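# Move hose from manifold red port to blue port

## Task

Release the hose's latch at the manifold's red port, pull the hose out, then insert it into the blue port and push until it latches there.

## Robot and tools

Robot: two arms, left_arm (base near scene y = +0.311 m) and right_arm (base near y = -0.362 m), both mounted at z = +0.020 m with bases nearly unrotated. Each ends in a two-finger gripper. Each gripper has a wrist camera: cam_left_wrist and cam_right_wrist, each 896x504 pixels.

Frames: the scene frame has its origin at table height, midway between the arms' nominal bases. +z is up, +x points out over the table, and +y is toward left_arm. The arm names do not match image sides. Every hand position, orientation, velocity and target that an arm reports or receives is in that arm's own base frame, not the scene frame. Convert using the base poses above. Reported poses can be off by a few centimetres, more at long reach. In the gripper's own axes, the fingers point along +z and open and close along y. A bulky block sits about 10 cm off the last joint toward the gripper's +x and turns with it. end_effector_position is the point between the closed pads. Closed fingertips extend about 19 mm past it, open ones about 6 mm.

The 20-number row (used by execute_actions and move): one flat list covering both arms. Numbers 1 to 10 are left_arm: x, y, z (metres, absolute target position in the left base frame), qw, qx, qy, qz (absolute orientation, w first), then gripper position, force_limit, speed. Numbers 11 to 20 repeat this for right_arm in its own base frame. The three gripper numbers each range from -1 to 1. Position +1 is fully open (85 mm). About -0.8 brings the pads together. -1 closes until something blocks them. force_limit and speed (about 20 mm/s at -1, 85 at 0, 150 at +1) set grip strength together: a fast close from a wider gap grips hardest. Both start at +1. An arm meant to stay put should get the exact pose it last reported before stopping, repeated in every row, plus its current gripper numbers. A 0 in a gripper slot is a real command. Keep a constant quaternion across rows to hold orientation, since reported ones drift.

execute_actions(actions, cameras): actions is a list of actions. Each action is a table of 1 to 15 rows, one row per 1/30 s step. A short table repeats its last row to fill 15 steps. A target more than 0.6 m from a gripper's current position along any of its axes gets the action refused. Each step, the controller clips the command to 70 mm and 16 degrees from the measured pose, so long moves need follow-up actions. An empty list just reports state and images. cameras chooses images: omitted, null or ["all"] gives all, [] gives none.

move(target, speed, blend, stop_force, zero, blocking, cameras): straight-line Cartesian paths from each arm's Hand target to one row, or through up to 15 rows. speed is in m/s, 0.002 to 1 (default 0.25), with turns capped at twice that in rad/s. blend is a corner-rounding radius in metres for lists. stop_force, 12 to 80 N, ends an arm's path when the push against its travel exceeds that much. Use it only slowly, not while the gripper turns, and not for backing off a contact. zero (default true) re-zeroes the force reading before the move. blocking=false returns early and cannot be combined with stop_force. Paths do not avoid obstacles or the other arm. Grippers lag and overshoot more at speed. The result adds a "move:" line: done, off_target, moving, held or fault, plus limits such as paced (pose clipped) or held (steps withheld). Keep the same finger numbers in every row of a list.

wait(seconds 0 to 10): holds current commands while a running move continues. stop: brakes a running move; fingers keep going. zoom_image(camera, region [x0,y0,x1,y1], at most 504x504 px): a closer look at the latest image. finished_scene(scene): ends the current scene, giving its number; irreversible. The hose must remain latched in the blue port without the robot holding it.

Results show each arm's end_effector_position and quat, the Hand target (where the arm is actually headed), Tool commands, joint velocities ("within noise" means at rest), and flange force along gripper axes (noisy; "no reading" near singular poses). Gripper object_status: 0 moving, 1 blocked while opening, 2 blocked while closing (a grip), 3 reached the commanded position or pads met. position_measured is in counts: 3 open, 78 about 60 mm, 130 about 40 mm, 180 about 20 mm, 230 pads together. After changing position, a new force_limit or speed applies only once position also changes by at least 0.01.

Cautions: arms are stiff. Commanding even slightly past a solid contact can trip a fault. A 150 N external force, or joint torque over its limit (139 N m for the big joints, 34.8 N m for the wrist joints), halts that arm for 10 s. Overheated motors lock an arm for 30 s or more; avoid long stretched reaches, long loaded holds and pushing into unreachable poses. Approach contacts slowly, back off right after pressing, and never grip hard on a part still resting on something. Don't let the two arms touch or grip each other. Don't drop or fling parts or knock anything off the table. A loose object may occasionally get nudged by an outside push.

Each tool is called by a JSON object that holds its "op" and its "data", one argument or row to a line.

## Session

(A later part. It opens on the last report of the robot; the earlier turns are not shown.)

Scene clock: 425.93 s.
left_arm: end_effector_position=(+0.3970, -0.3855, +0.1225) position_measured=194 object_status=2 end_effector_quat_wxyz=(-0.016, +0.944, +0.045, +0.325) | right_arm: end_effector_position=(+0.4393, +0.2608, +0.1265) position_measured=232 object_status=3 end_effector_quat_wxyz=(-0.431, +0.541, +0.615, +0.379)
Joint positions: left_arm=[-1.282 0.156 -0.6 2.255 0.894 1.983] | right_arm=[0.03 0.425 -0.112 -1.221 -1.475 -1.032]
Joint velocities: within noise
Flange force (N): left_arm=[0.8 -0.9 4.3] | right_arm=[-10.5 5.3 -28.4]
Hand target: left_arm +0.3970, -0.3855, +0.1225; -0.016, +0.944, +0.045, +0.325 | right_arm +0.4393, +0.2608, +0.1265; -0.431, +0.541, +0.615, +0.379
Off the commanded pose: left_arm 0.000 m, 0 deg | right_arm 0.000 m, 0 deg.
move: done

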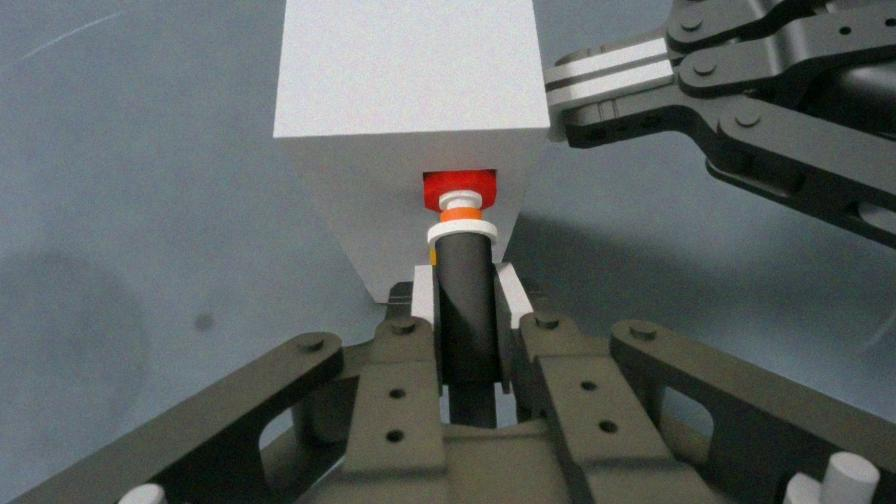

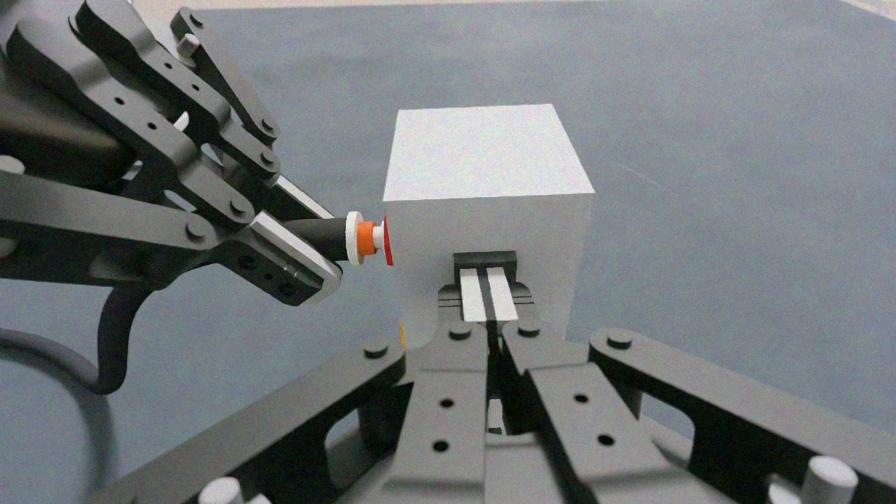

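{"op": "move", "data": {
  "target": [
    [0.3721, -0.3879, 0.1225, -0.0156, 0.9444, 0.0453, 0.3252, -1, 0.8, -1, 0.4393, 0.2608, 0.1265, -0.4309, 0.5407, 0.6154, 0.3786, -1, -1, 0],
    [0.3721, -0.3879, 0.1225, -0.0156, 0.9444, 0.0453, 0.3252, -1, 0.8, -1, 0.4445, 0.2211, 0.1265, -0.4309, 0.5407, 0.6154, 0.3786, -1, -1, 0]
  ],
  "speed": [0.05, 0.06]
}}

{"op": "zoom_image", "data": {
  "camera": "cam_left_wrist",
  "region": [400, 80, 520, 260]
}}

{"op": "zoom_image", "data": {
  "camera": "cam_right_wrist",
  "region": [290, 150, 410, 230]
}}

{"op": "zoom_image", "data": {
  "camera": "cam_right_wrist",
  "region": [340, 110, 580, 270]
}}

Scene clock: 438.67 s.
left_arm: end_effector_position=(+0.3721, -0.3879, +0.1225) position_measured=194 object_status=2 end_effector_quat_wxyz=(-0.016, +0.944, +0.045, +0.325) | right_arm: end_effector_position=(+0.4445, +0.2211, +0.1265) position_measured=232 object_status=3 end_effector_quat_wxyz=(-0.431, +0.541, +0.615, +0.379)
Joint positions: left_arm=[-1.343 0.136 -0.619 2.275 0.928 2.018] | right_arm=[-0.043 0.443 -0.09 -1.184 -1.536 -1.014]
Joint velocities: within noise
Flange force (N): left_arm=[1.1 -1.0 4.0] | right_arm=[-4.1 3.4 0.4]
Hand target: left_arm +0.3721, -0.3879, +0.1225; -0.016, +0.944, +0.045, +0.325 | right_arm +0.4445, +0.2211, +0.1265; -0.431, +0.541, +0.615, +0.379
Off the commanded pose: left_arm 0.000 m, 0 deg | right_arm 0.000 m, 0 deg.
move: done

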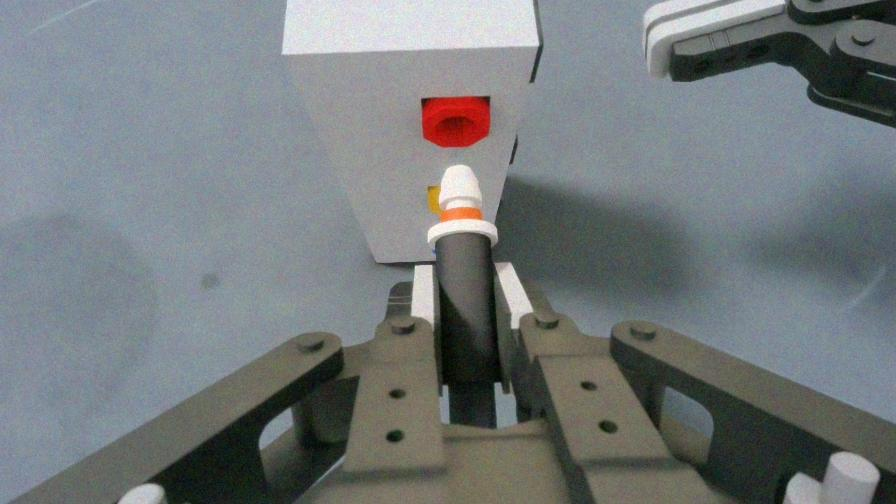

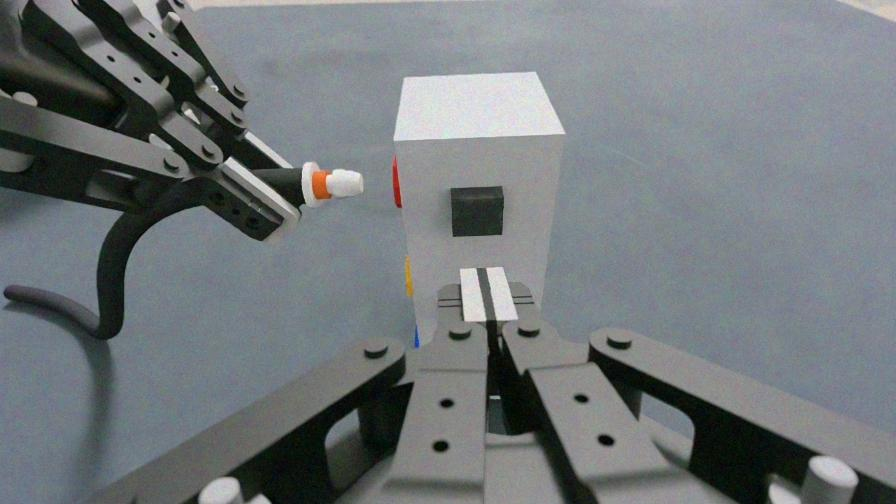

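Scaled by 2.800 from the camera's 896x504 image, which has a finer 1280x720 frame.

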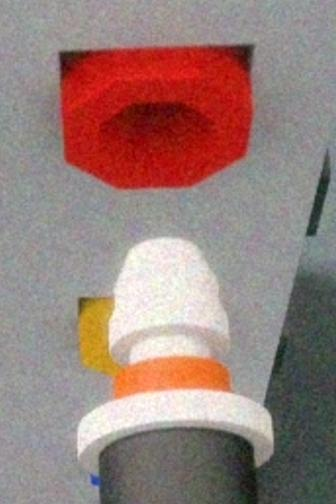

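Scaled by 4.200 from the camera's 896x504 image, which has a finer 1280x720 frame.

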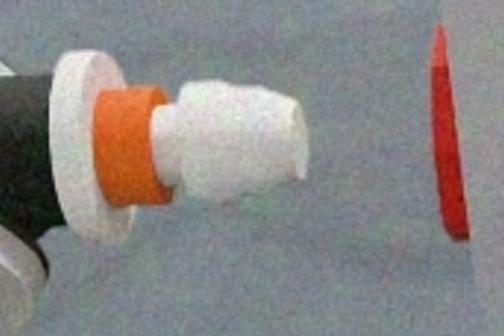

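Scaled by 2.100 from the camera's 896x504 image, which has a finer 1280x720 frame.

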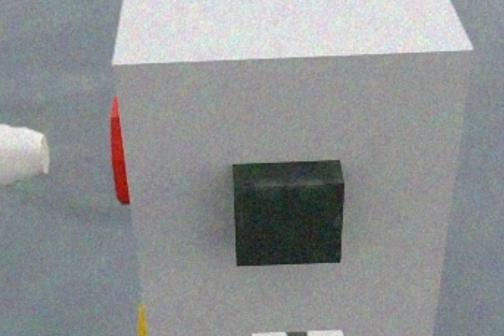

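{"op": "move", "data": {
  "target": [
    [0.3721, -0.3879, 0.0225, -0.0156, 0.9444, 0.0453, 0.3252, -1, 0.8, -1, 0.4445, 0.2211, 0.0705, -0.4309, 0.5407, 0.6154, 0.3786, -1, -1, 0]
  ],
  "speed": 0.08
}}

{"op": "zoom_image", "data": {
  "camera": "cam_left_wrist",
  "region": [400, 80, 520, 260]
}}

{"op": "zoom_image", "data": {
  "camera": "cam_right_wrist",
  "region": [240, 160, 540, 340]
}}

Scene clock: 462.40 s.
left_arm: end_effector_position=(+0.3721, -0.3879, +0.0225) position_measured=194 object_status=2 end_effector_quat_wxyz=(-0.016, +0.944, +0.045, +0.325) | right_arm: end_effector_position=(+0.4445, +0.2211, +0.0705) position_measured=232 object_status=3 end_effector_quat_wxyz=(-0.431, +0.541, +0.615, +0.379)
Joint positions: left_arm=[-1.285 0.296 -0.733 2.041 0.745 2.298] | right_arm=[-0.045 0.554 -0.096 -1.19 -1.493 -0.905]
Joint velocities: within noise
Flange force (N): left_arm=[1.6 0.7 4.4] | right_arm=[-4.9 3.3 0.0]
Hand target: left_arm +0.3721, -0.3879, +0.0225; -0.016, +0.944, +0.045, +0.325 | right_arm +0.4445, +0.2211, +0.0705; -0.431, +0.541, +0.615, +0.379
Off the commanded pose: left_arm 0.000 m, 0 deg | right_arm 0.000 m, 0 deg.
move: done

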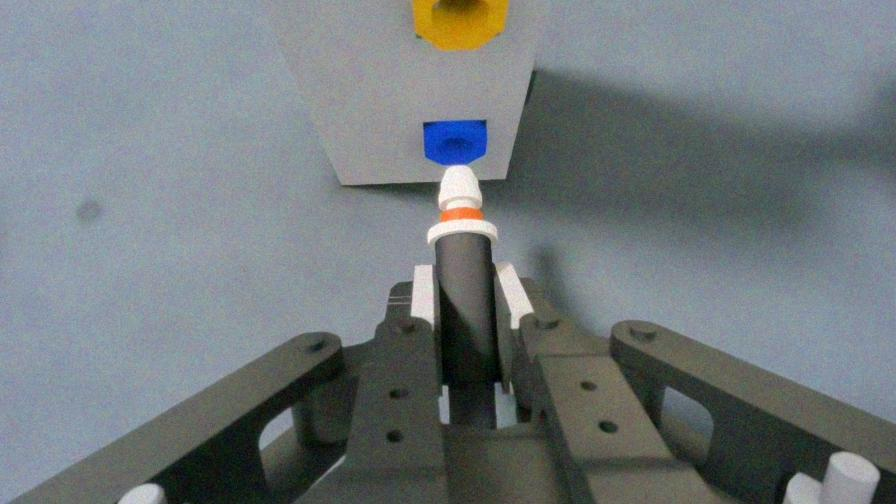

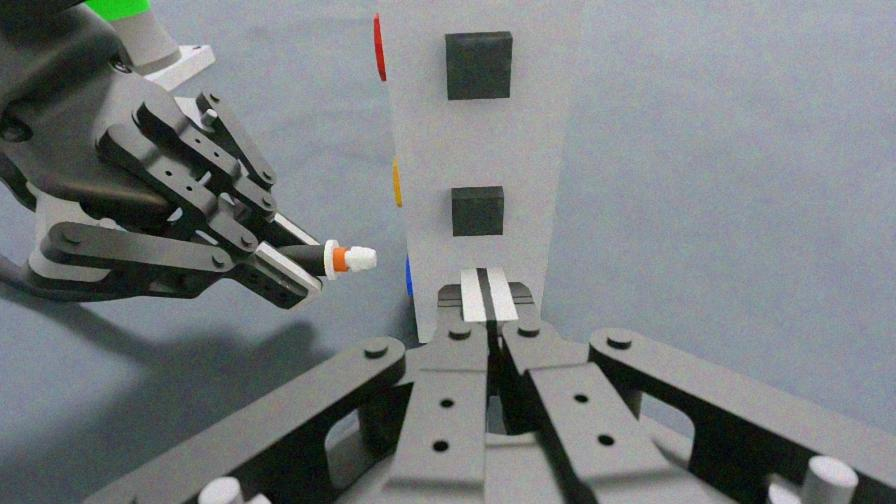

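Scaled by 2.800 from the camera's 896x504 image, which has a finer 1280x720 frame.

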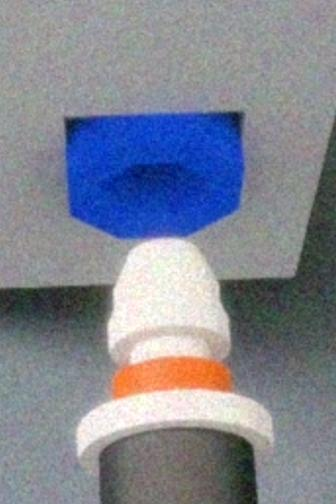

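Scaled by 1.680 from the camera's 896x504 image, which has a finer 1280x720 frame.

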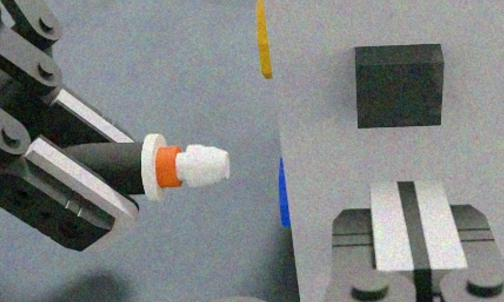

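{"op": "move", "data": {
  "target": [0.3721, -0.3879, 0.0103, -0.0156, 0.9444, 0.0453, 0.3252, -1, 0.8, -1, 0.4445, 0.2211, 0.0705, -0.4309, 0.5407, 0.6154, 0.3786, -1, -1, 0],
  "speed": 0.02,
  "stop_force": 12
}}

{"op": "zoom_image", "data": {
  "camera": "cam_left_wrist",
  "region": [400, 80, 520, 260]
}}

{"op": "zoom_image", "data": {
  "camera": "cam_right_wrist",
  "region": [300, 230, 430, 317]
}}

Scene clock: 477.50 s.
left_arm: end_effector_position=(+0.3721, -0.3879, +0.0103) position_measured=194 object_status=2 end_effector_quat_wxyz=(-0.016, +0.944, +0.045, +0.325) | right_arm: end_effector_position=(+0.4445, +0.2211, +0.0705) position_measured=232 object_status=3 end_effector_quat_wxyz=(-0.431, +0.541, +0.615, +0.379)
Joint positions: left_arm=[-1.275 0.319 -0.743 2.001 0.726 2.339] | right_arm=[-0.045 0.554 -0.096 -1.19 -1.493 -0.905]
Joint velocities: within noise
Flange force (N): left_arm=[2.5 -0.5 4.4] | right_arm=[-4.7 3.3 0.2]
Hand target: left_arm +0.3721, -0.3879, +0.0103; -0.016, +0.944, +0.045, +0.325 | right_arm +0.4445, +0.2211, +0.0705; -0.431, +0.541, +0.615, +0.379
Off the commanded pose: left_arm 0.000 m, 0 deg | right_arm 0.000 m, 0 deg.
move: done

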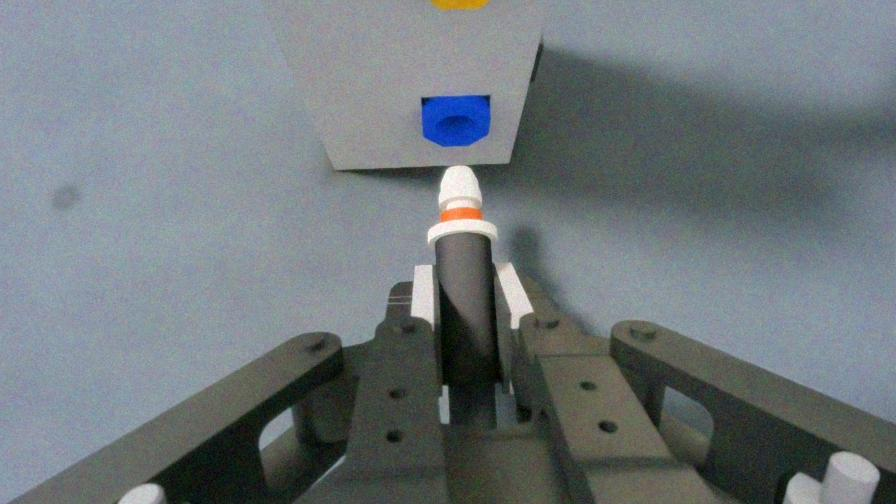

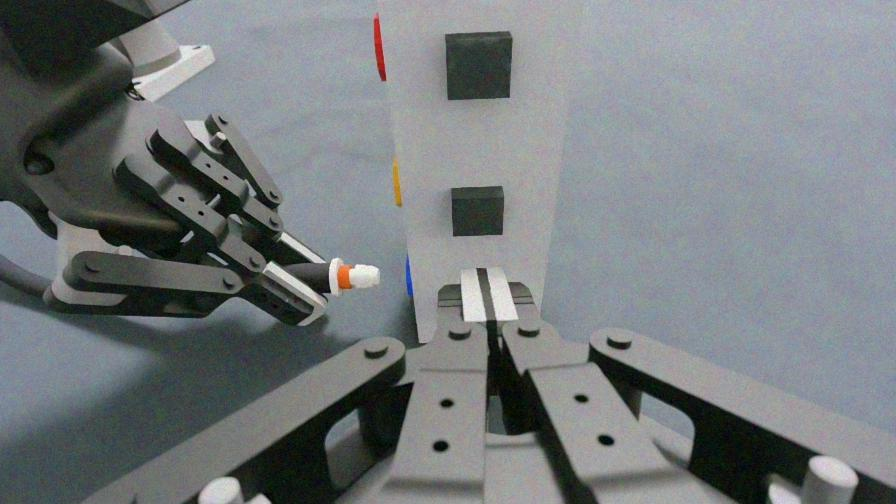

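Scaled by 2.800 from the camera's 896x504 image, which has a finer 1280x720 frame.

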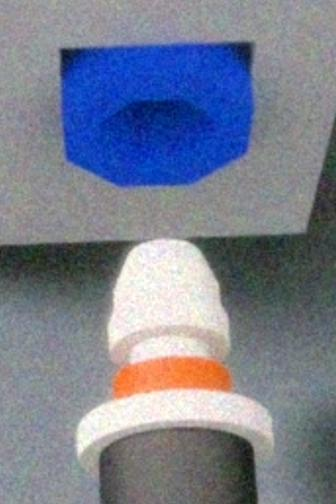

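Scaled by 3.877 from the camera's 896x504 image, which has a finer 1280x720 frame.

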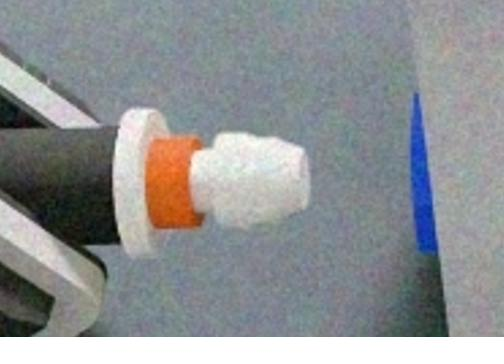

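{"op": "zoom_image", "data": {
  "camera": "cam_right_wrist",
  "region": [320, 250, 390, 300]
}}

{"op": "zoom_image", "data": {
  "camera": "cam_right_wrist",
  "region": [380, 240, 450, 300]
}}

{"op": "zoom_image", "data": {
  "camera": "cam_right_wrist",
  "region": [160, 220, 420, 360]
}}

Scaled by 7.200 from the camera's 896x504 image, which has a finer 1280x720 frame.

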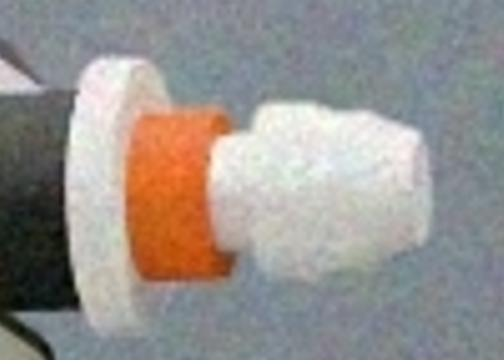

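Scaled by 7.200 from the camera's 896x504 image, which has a finer 1280x720 frame.

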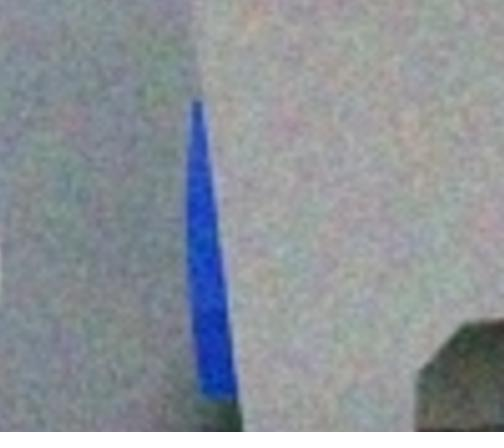

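Scaled by 1.938 from the camera's 896x504 image, which has a finer 1280x720 frame.

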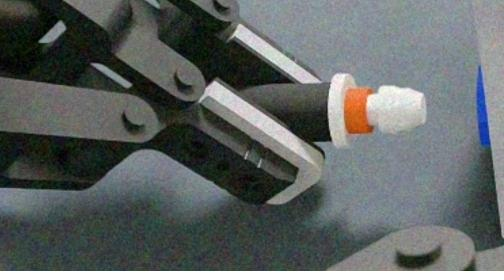

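{"op": "move", "data": {
  "target": [0.3940, -0.3858, 0.0105, -0.0156, 0.9444, 0.0453, 0.3252, -1, 0.8, -1, 0.4445, 0.2211, 0.0705, -0.4309, 0.5407, 0.6154, 0.3786, -1, -1, 0],
  "speed": 0.02,
  "stop_force": 18
}}

{"op": "zoom_image", "data": {
  "camera": "cam_left_wrist",
  "region": [400, 120, 520, 280]
}}

{"op": "zoom_image", "data": {
  "camera": "cam_right_wrist",
  "region": [330, 230, 450, 310]
}}

Scene clock: 512.67 s.
left_arm: end_effector_position=(+0.3940, -0.3858, +0.0105) position_measured=194 object_status=2 end_effector_quat_wxyz=(-0.016, +0.944, +0.045, +0.325) | right_arm: end_effector_position=(+0.4445, +0.2211, +0.0705) position_measured=232 object_status=3 end_effector_quat_wxyz=(-0.431, +0.541, +0.615, +0.379)
Joint positions: left_arm=[-1.218 0.333 -0.725 1.969 0.702 2.316] | right_arm=[-0.045 0.554 -0.096 -1.19 -1.493 -0.905]
Joint velocities: within noise
Flange force (N): left_arm=[1.1 -0.9 3.2] | right_arm=[-4.6 3.0 0.0]
Hand target: left_arm +0.3940, -0.3858, +0.0105; -0.016, +0.944, +0.045, +0.325 | right_arm +0.4445, +0.2211, +0.0705; -0.431, +0.541, +0.615, +0.379
Off the commanded pose: left_arm 0.000 m, 0 deg | right_arm 0.000 m, 0 deg.
move: done

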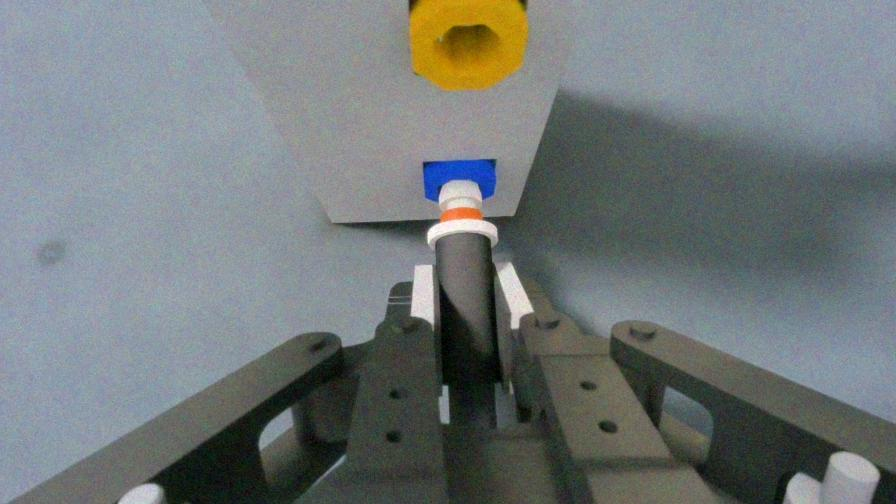

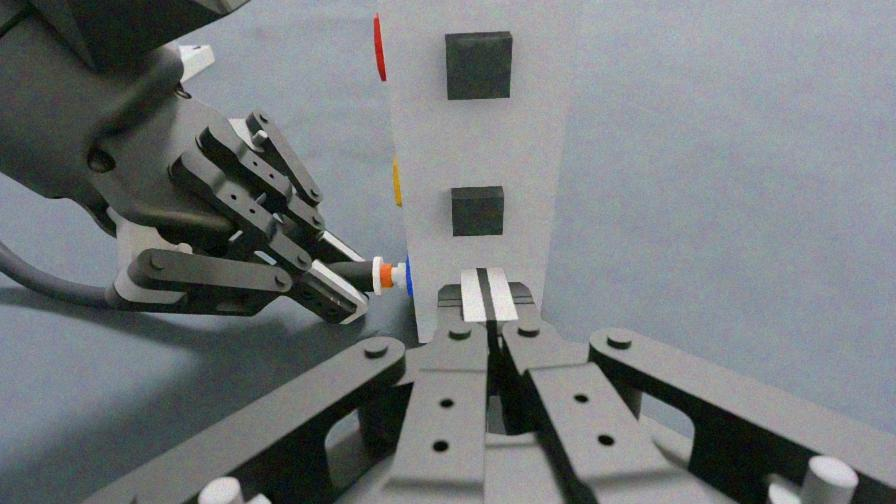

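Scaled by 3.150 from the camera's 896x504 image, which has a finer 1280x720 frame.

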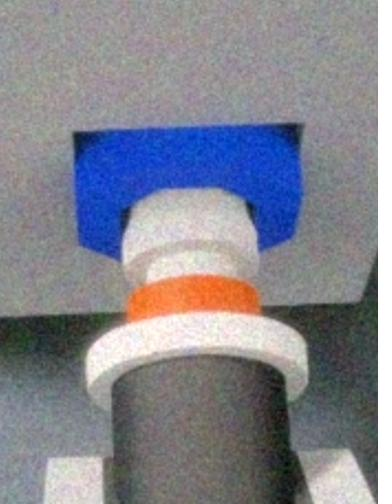

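Scaled by 4.200 from the camera's 896x504 image, which has a finer 1280x720 frame.

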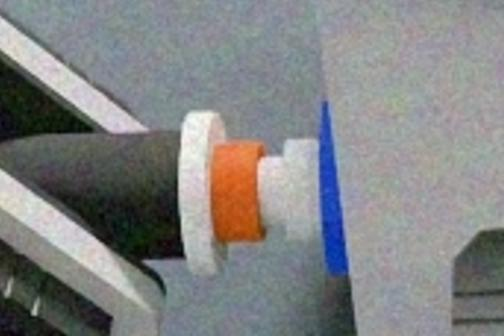

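{"op": "move", "data": {
  "target": [0.4000, -0.3852, 0.0105, -0.0156, 0.9444, 0.0453, 0.3252, -1, 0.8, -1, 0.4445, 0.2211, 0.0705, -0.4309, 0.5407, 0.6154, 0.3786, -1, -1, 0],
  "speed": 0.012,
  "stop_force": 40,
  "cameras": ["cam_left_wrist", "cam_right_wrist"]
}}

{"op": "zoom_image", "data": {
  "camera": "cam_right_wrist",
  "region": [330, 230, 450, 310]
}}

Scene clock: 523.40 s.
left_arm: end_effector_position=(+0.4000, -0.3852, +0.0105) position_measured=194 object_status=2 end_effector_quat_wxyz=(-0.016, +0.944, +0.045, +0.325) | right_arm: end_effector_position=(+0.4445, +0.2211, +0.0705) position_measured=232 object_status=3 end_effector_quat_wxyz=(-0.431, +0.541, +0.615, +0.379)
Joint positions: left_arm=[-1.203 0.337 -0.72 1.96 0.696 2.31] | right_arm=[-0.045 0.554 -0.096 -1.19 -1.493 -0.905]
Joint velocities: within noise
Flange force (N): left_arm=[-6.4 -2.7 -7.1] | right_arm=[-4.8 3.2 -0.1]
Hand target: left_arm +0.4000, -0.3852, +0.0105; -0.016, +0.944, +0.045, +0.325 | right_arm +0.4445, +0.2211, +0.0705; -0.431, +0.541, +0.615, +0.379
Off the commanded pose: left_arm 0.000 m, 0 deg | right_arm 0.000 m, 0 deg.
move: done

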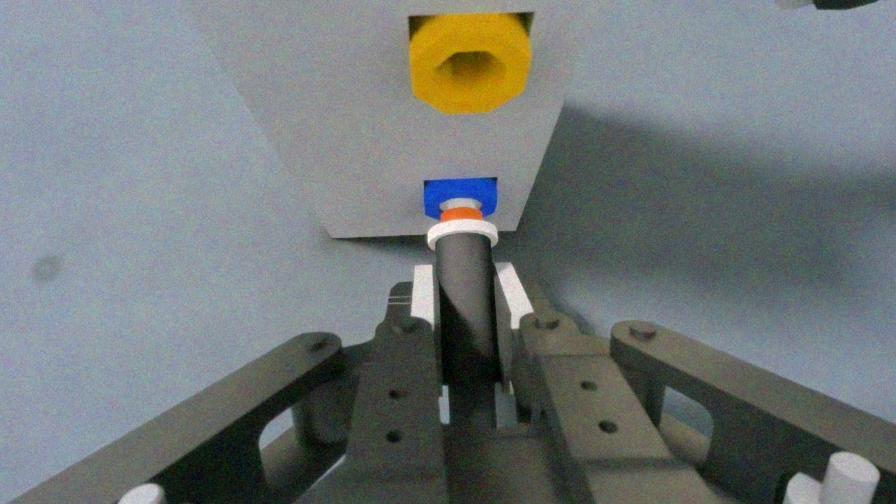

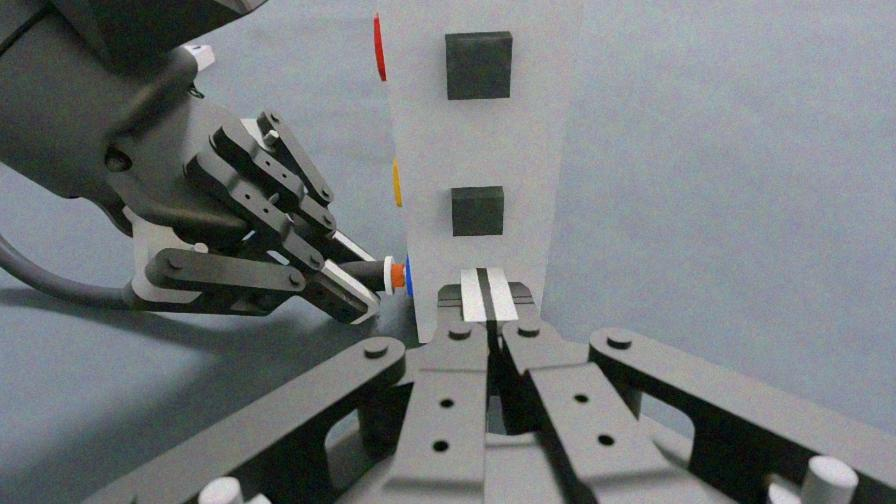

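Scaled by 4.200 from the camera's 896x504 image, which has a finer 1280x720 frame.

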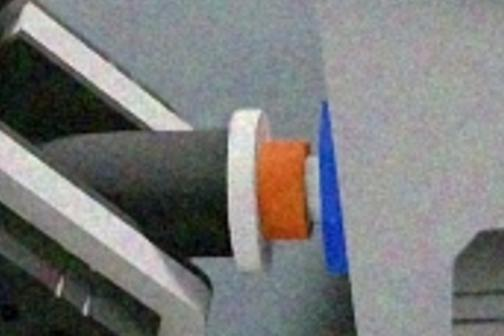

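{"op": "move", "data": {
  "target": [0.4074, -0.3845, 0.0105, -0.0156, 0.9444, 0.0453, 0.3252, -1, 0.8, -1, 0.4445, 0.2211, 0.0705, -0.4309, 0.5407, 0.6154, 0.3786, -1, -1, 0],
  "speed": 0.01,
  "stop_force": 55,
  "zero": false
}}

{"op": "zoom_image", "data": {
  "camera": "cam_right_wrist",
  "region": [330, 230, 450, 310]
}}

{"op": "zoom_image", "data": {
  "camera": "cam_left_wrist",
  "region": [400, 160, 520, 320]
}}

Scene clock: 536.87 s.
left_arm: end_effector_position=(+0.4074, -0.3845, +0.0105) position_measured=194 object_status=2 end_effector_quat_wxyz=(-0.016, +0.944, +0.045, +0.325) | right_arm: end_effector_position=(+0.4445, +0.2211, +0.0705) position_measured=232 object_status=3 end_effector_quat_wxyz=(-0.431, +0.541, +0.615, +0.379)
Joint positions: left_arm=[-1.184 0.342 -0.713 1.95 0.688 2.303] | right_arm=[-0.045 0.554 -0.096 -1.19 -1.493 -0.905]
Joint velocities: within noise
Flange force (N): left_arm=[-8.9 -4.4 -11.4] | right_arm=[-5.3 3.2 0.2]
Hand target: left_arm +0.4074, -0.3845, +0.0105; -0.016, +0.944, +0.045, +0.325 | right_arm +0.4445, +0.2211, +0.0705; -0.431, +0.541, +0.615, +0.379
Off the commanded pose: left_arm 0.000 m, 0 deg | right_arm 0.000 m, 0 deg.
move: done

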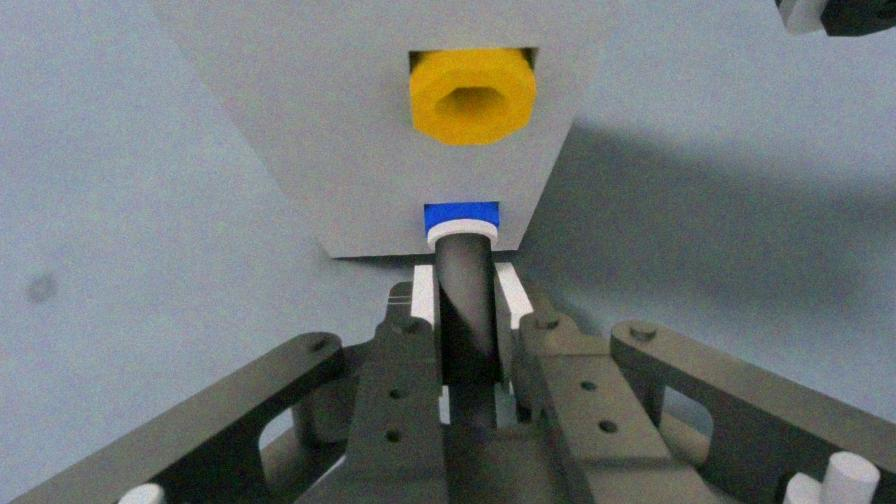

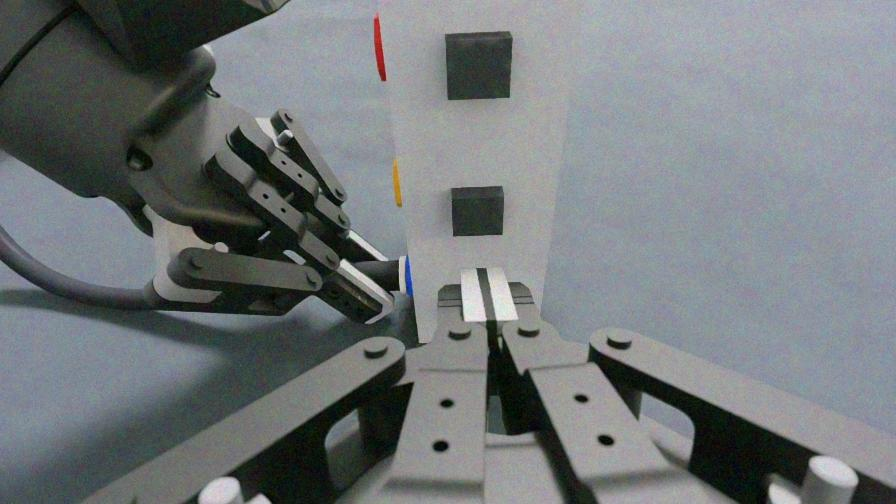

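Scaled by 4.200 from the camera's 896x504 image, which has a finer 1280x720 frame.

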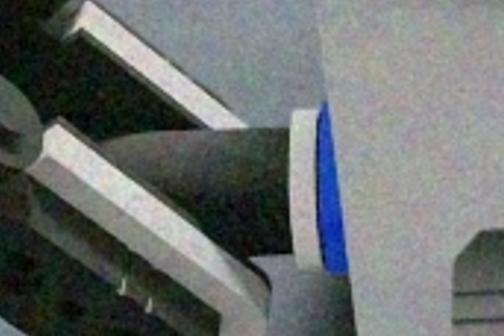

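Scaled by 3.150 from the camera's 896x504 image, which has a finer 1280x720 frame.

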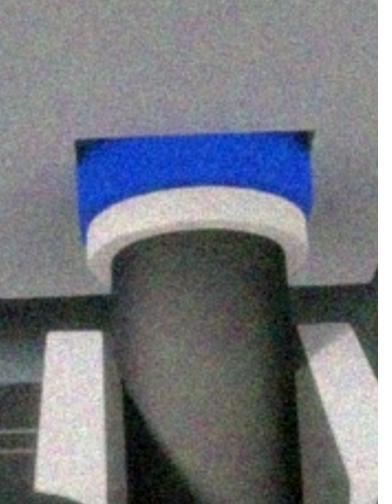

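{"op": "move", "data": {
  "target": [0.4084, -0.3844, 0.0105, -0.0156, 0.9444, 0.0453, 0.3252, -1, 0.8, -1, 0.4445, 0.2211, 0.0705, -0.4309, 0.5407, 0.6154, 0.3786, -1, -1, 0],
  "speed": 0.006,
  "stop_force": 45,
  "zero": false,
  "cameras": []
}}

{"op": "move", "data": {
  "target": [0.4066, -0.3846, 0.0105, -0.0156, 0.9444, 0.0453, 0.3252, -1, 0.8, -1, 0.4445, 0.2211, 0.0705, -0.4309, 0.5407, 0.6154, 0.3786, -1, -1, 0],
  "speed": 0.006
}}

{"op": "zoom_image", "data": {
  "camera": "cam_right_wrist",
  "region": [330, 230, 450, 310]
}}

Scene clock: 548.47 s.
left_arm: end_effector_position=(+0.4084, -0.3844, +0.0105) position_measured=194 object_status=2 end_effector_quat_wxyz=(-0.016, +0.944, +0.045, +0.325) | right_arm: end_effector_position=(+0.4445, +0.2211, +0.0705) position_measured=232 object_status=3 end_effector_quat_wxyz=(-0.431, +0.541, +0.615, +0.379)
Joint positions: left_arm=[-1.182 0.343 -0.712 1.948 0.687 2.302] | right_arm=[-0.045 0.554 -0.096 -1.19 -1.493 -0.905]
Joint velocities: within noise
Flange force (N): left_arm=[-22.2 -11.0 -29.7] | right_arm=[-4.8 2.9 0.2]
Hand target: left_arm +0.4084, -0.3844, +0.0105; -0.016, +0.944, +0.045, +0.325 | right_arm +0.4445, +0.2211, +0.0705; -0.431, +0.541, +0.615, +0.379
Off the commanded pose: left_arm 0.000 m, 0 deg | right_arm 0.000 m, 0 deg.
move: done
No camera images: "cameras" was empty.

Scene clock: 549.17 s.
left_arm: end_effector_position=(+0.4067, -0.3845, +0.0105) position_measured=194 object_status=2 end_effector_quat_wxyz=(-0.016, +0.944, +0.045, +0.325) | right_arm: end_effector_position=(+0.4445, +0.2211, +0.0705) position_measured=232 object_status=3 end_effector_quat_wxyz=(-0.431, +0.541, +0.615, +0.379)
Joint positions: left_arm=[-1.186 0.342 -0.714 1.951 0.689 2.304] | right_arm=[-0.045 0.554 -0.096 -1.19 -1.493 -0.905]
Joint velocities: within noise
Flange force (N): left_arm=[27.1 4.8 30.4] | right_arm=[-4.8 3.1 0.2]
Hand target: left_arm +0.4066, -0.3846, +0.0105; -0.016, +0.944, +0.045, +0.325 | right_arm +0.4445, +0.2211, +0.0705; -0.431, +0.541, +0.615, +0.379
Off the commanded pose: left_arm 0.000 m, 0 deg | right_arm 0.000 m, 0 deg.
move: done

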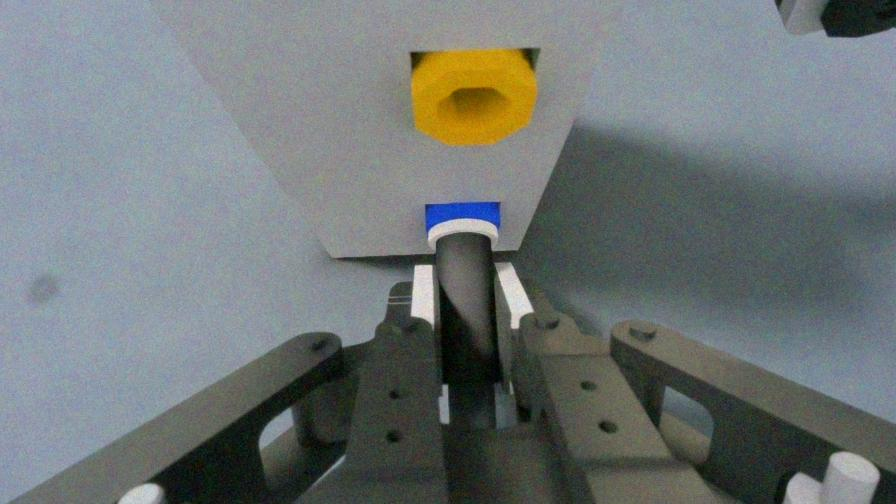

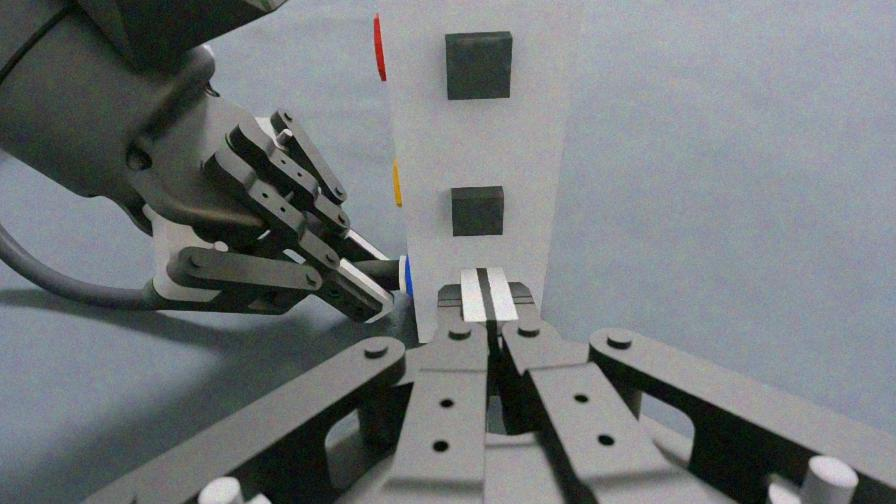

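Scaled by 4.200 from the camera's 896x504 image, which has a finer 1280x720 frame.

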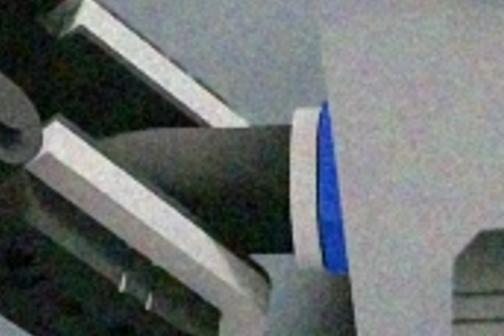

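{"op": "move", "data": {
  "target": [0.4075, -0.3846, 0.0105, -0.0156, 0.9444, 0.0453, 0.3252, -1, 0.8, -1, 0.4445, 0.2211, 0.0705, -0.4309, 0.5407, 0.6154, 0.3786, -1, -1, 0],
  "speed": 0.006,
  "cameras": []
}}

Scene clock: 557.13 s.
left_arm: end_effector_position=(+0.4075, -0.3846, +0.0105) position_measured=194 object_status=2 end_effector_quat_wxyz=(-0.016, +0.944, +0.045, +0.325) | right_arm: end_effector_position=(+0.4445, +0.2211, +0.0705) position_measured=232 object_status=3 end_effector_quat_wxyz=(-0.431, +0.541, +0.615, +0.379)
Joint positions: left_arm=[-1.184 0.342 -0.713 1.95 0.688 2.303] | right_arm=[-0.045 0.554 -0.096 -1.19 -1.493 -0.905]
Joint velocities: within noise
Flange force (N): left_arm=[-2.7 -7.0 -4.5] | right_arm=[-5.3 3.3 0.3]
Hand target: left_arm +0.4075, -0.3846, +0.0105; -0.016, +0.944, +0.045, +0.325 | right_arm +0.4445, +0.2211, +0.0705; -0.431, +0.541, +0.615, +0.379
Off the commanded pose: left_arm 0.000 m, 0 deg | right_arm 0.000 m, 0 deg.
move: done
No camera images: "cameras" was empty.

{"op": "move", "data": {
  "target": [
    [0.4074, -0.3842, 0.0105, -0.0156, 0.9444, 0.0453, 0.3252, 1, -1, -1, 0.4445, 0.2211, 0.0705, -0.4309, 0.5407, 0.6154, 0.3786, -1, -1, 0],
    [0.3461, -0.3901, 0.0893, -0.0156, 0.9444, 0.0453, 0.3252, 1, -1, -1, 0.4445, 0.2211, 0.0705, -0.4309, 0.5407, 0.6154, 0.3786, -1, -1, 0]
  ],
  "speed": 0.06
}}

{"op": "zoom_image", "data": {
  "camera": "cam_right_wrist",
  "region": [240, 180, 500, 340]
}}

{"op": "zoom_image", "data": {
  "camera": "cam_left_wrist",
  "region": [340, 100, 580, 300]
}}

Scene clock: 574.13 s.
left_arm: end_effector_position=(+0.3461, -0.3901, +0.0893) position_measured=3 object_status=3 end_effector_quat_wxyz=(-0.016, +0.944, +0.045, +0.325) | right_arm: end_effector_position=(+0.4445, +0.2211, +0.0705) position_measured=232 object_status=3 end_effector_quat_wxyz=(-0.431, +0.541, +0.615, +0.379)
Joint positions: left_arm=[-1.395 0.166 -0.679 2.241 0.899 2.135] | right_arm=[-0.045 0.554 -0.096 -1.19 -1.493 -0.905]
Joint velocities: within noise
Flange force (N): left_arm=[1.5 -0.3 4.3] | right_arm=[-4.6 3.3 -0.1]
Hand target: left_arm +0.3461, -0.3901, +0.0893; -0.016, +0.944, +0.045, +0.325 | right_arm +0.4445, +0.2211, +0.0705; -0.431, +0.541, +0.615, +0.379
Off the commanded pose: left_arm 0.000 m, 0 deg | right_arm 0.000 m, 0 deg.
move: done

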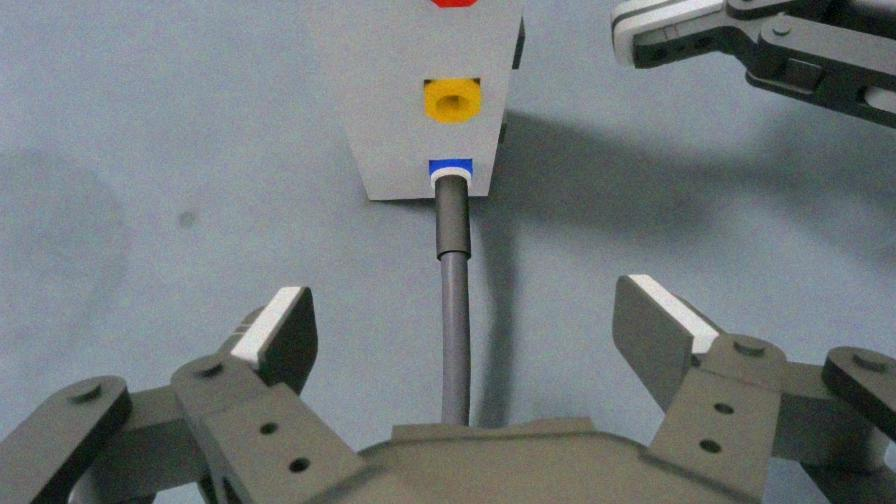

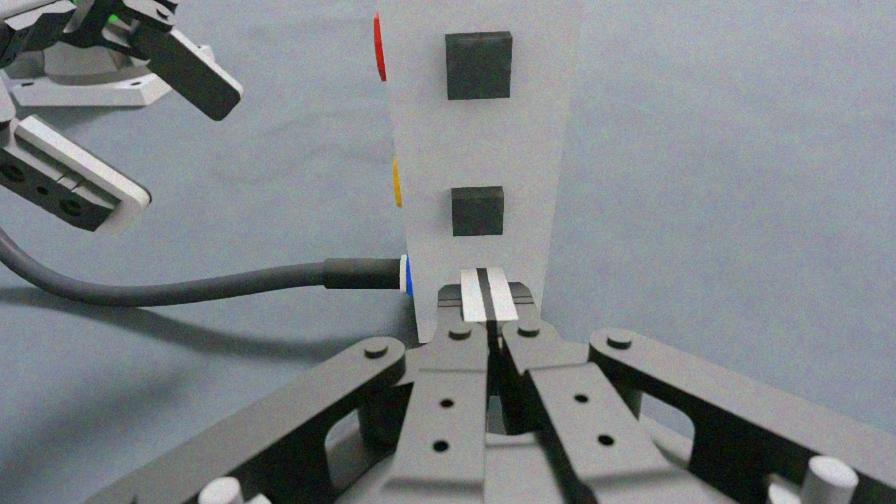

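Scaled by 1.938 from the camera's 896x504 image, which has a finer 1280x720 frame.

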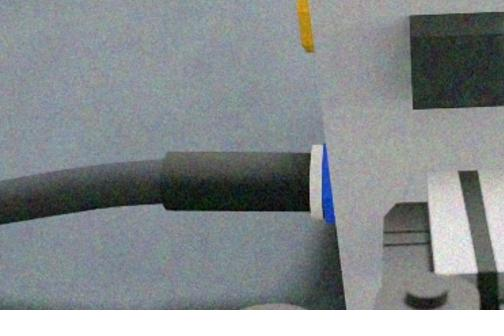

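Scaled by 2.100 from the camera's 896x504 image, which has a finer 1280x720 frame.

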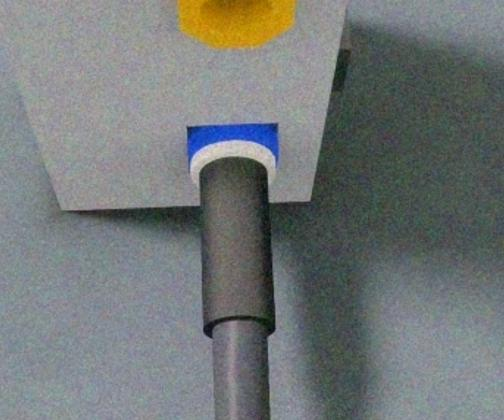

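Seated flush in the blue port, and it held about 37 N of pull before I let go.

{"op": "finished_scene", "data": {
  "scene": 2
}}

The scene is finished: the task was done.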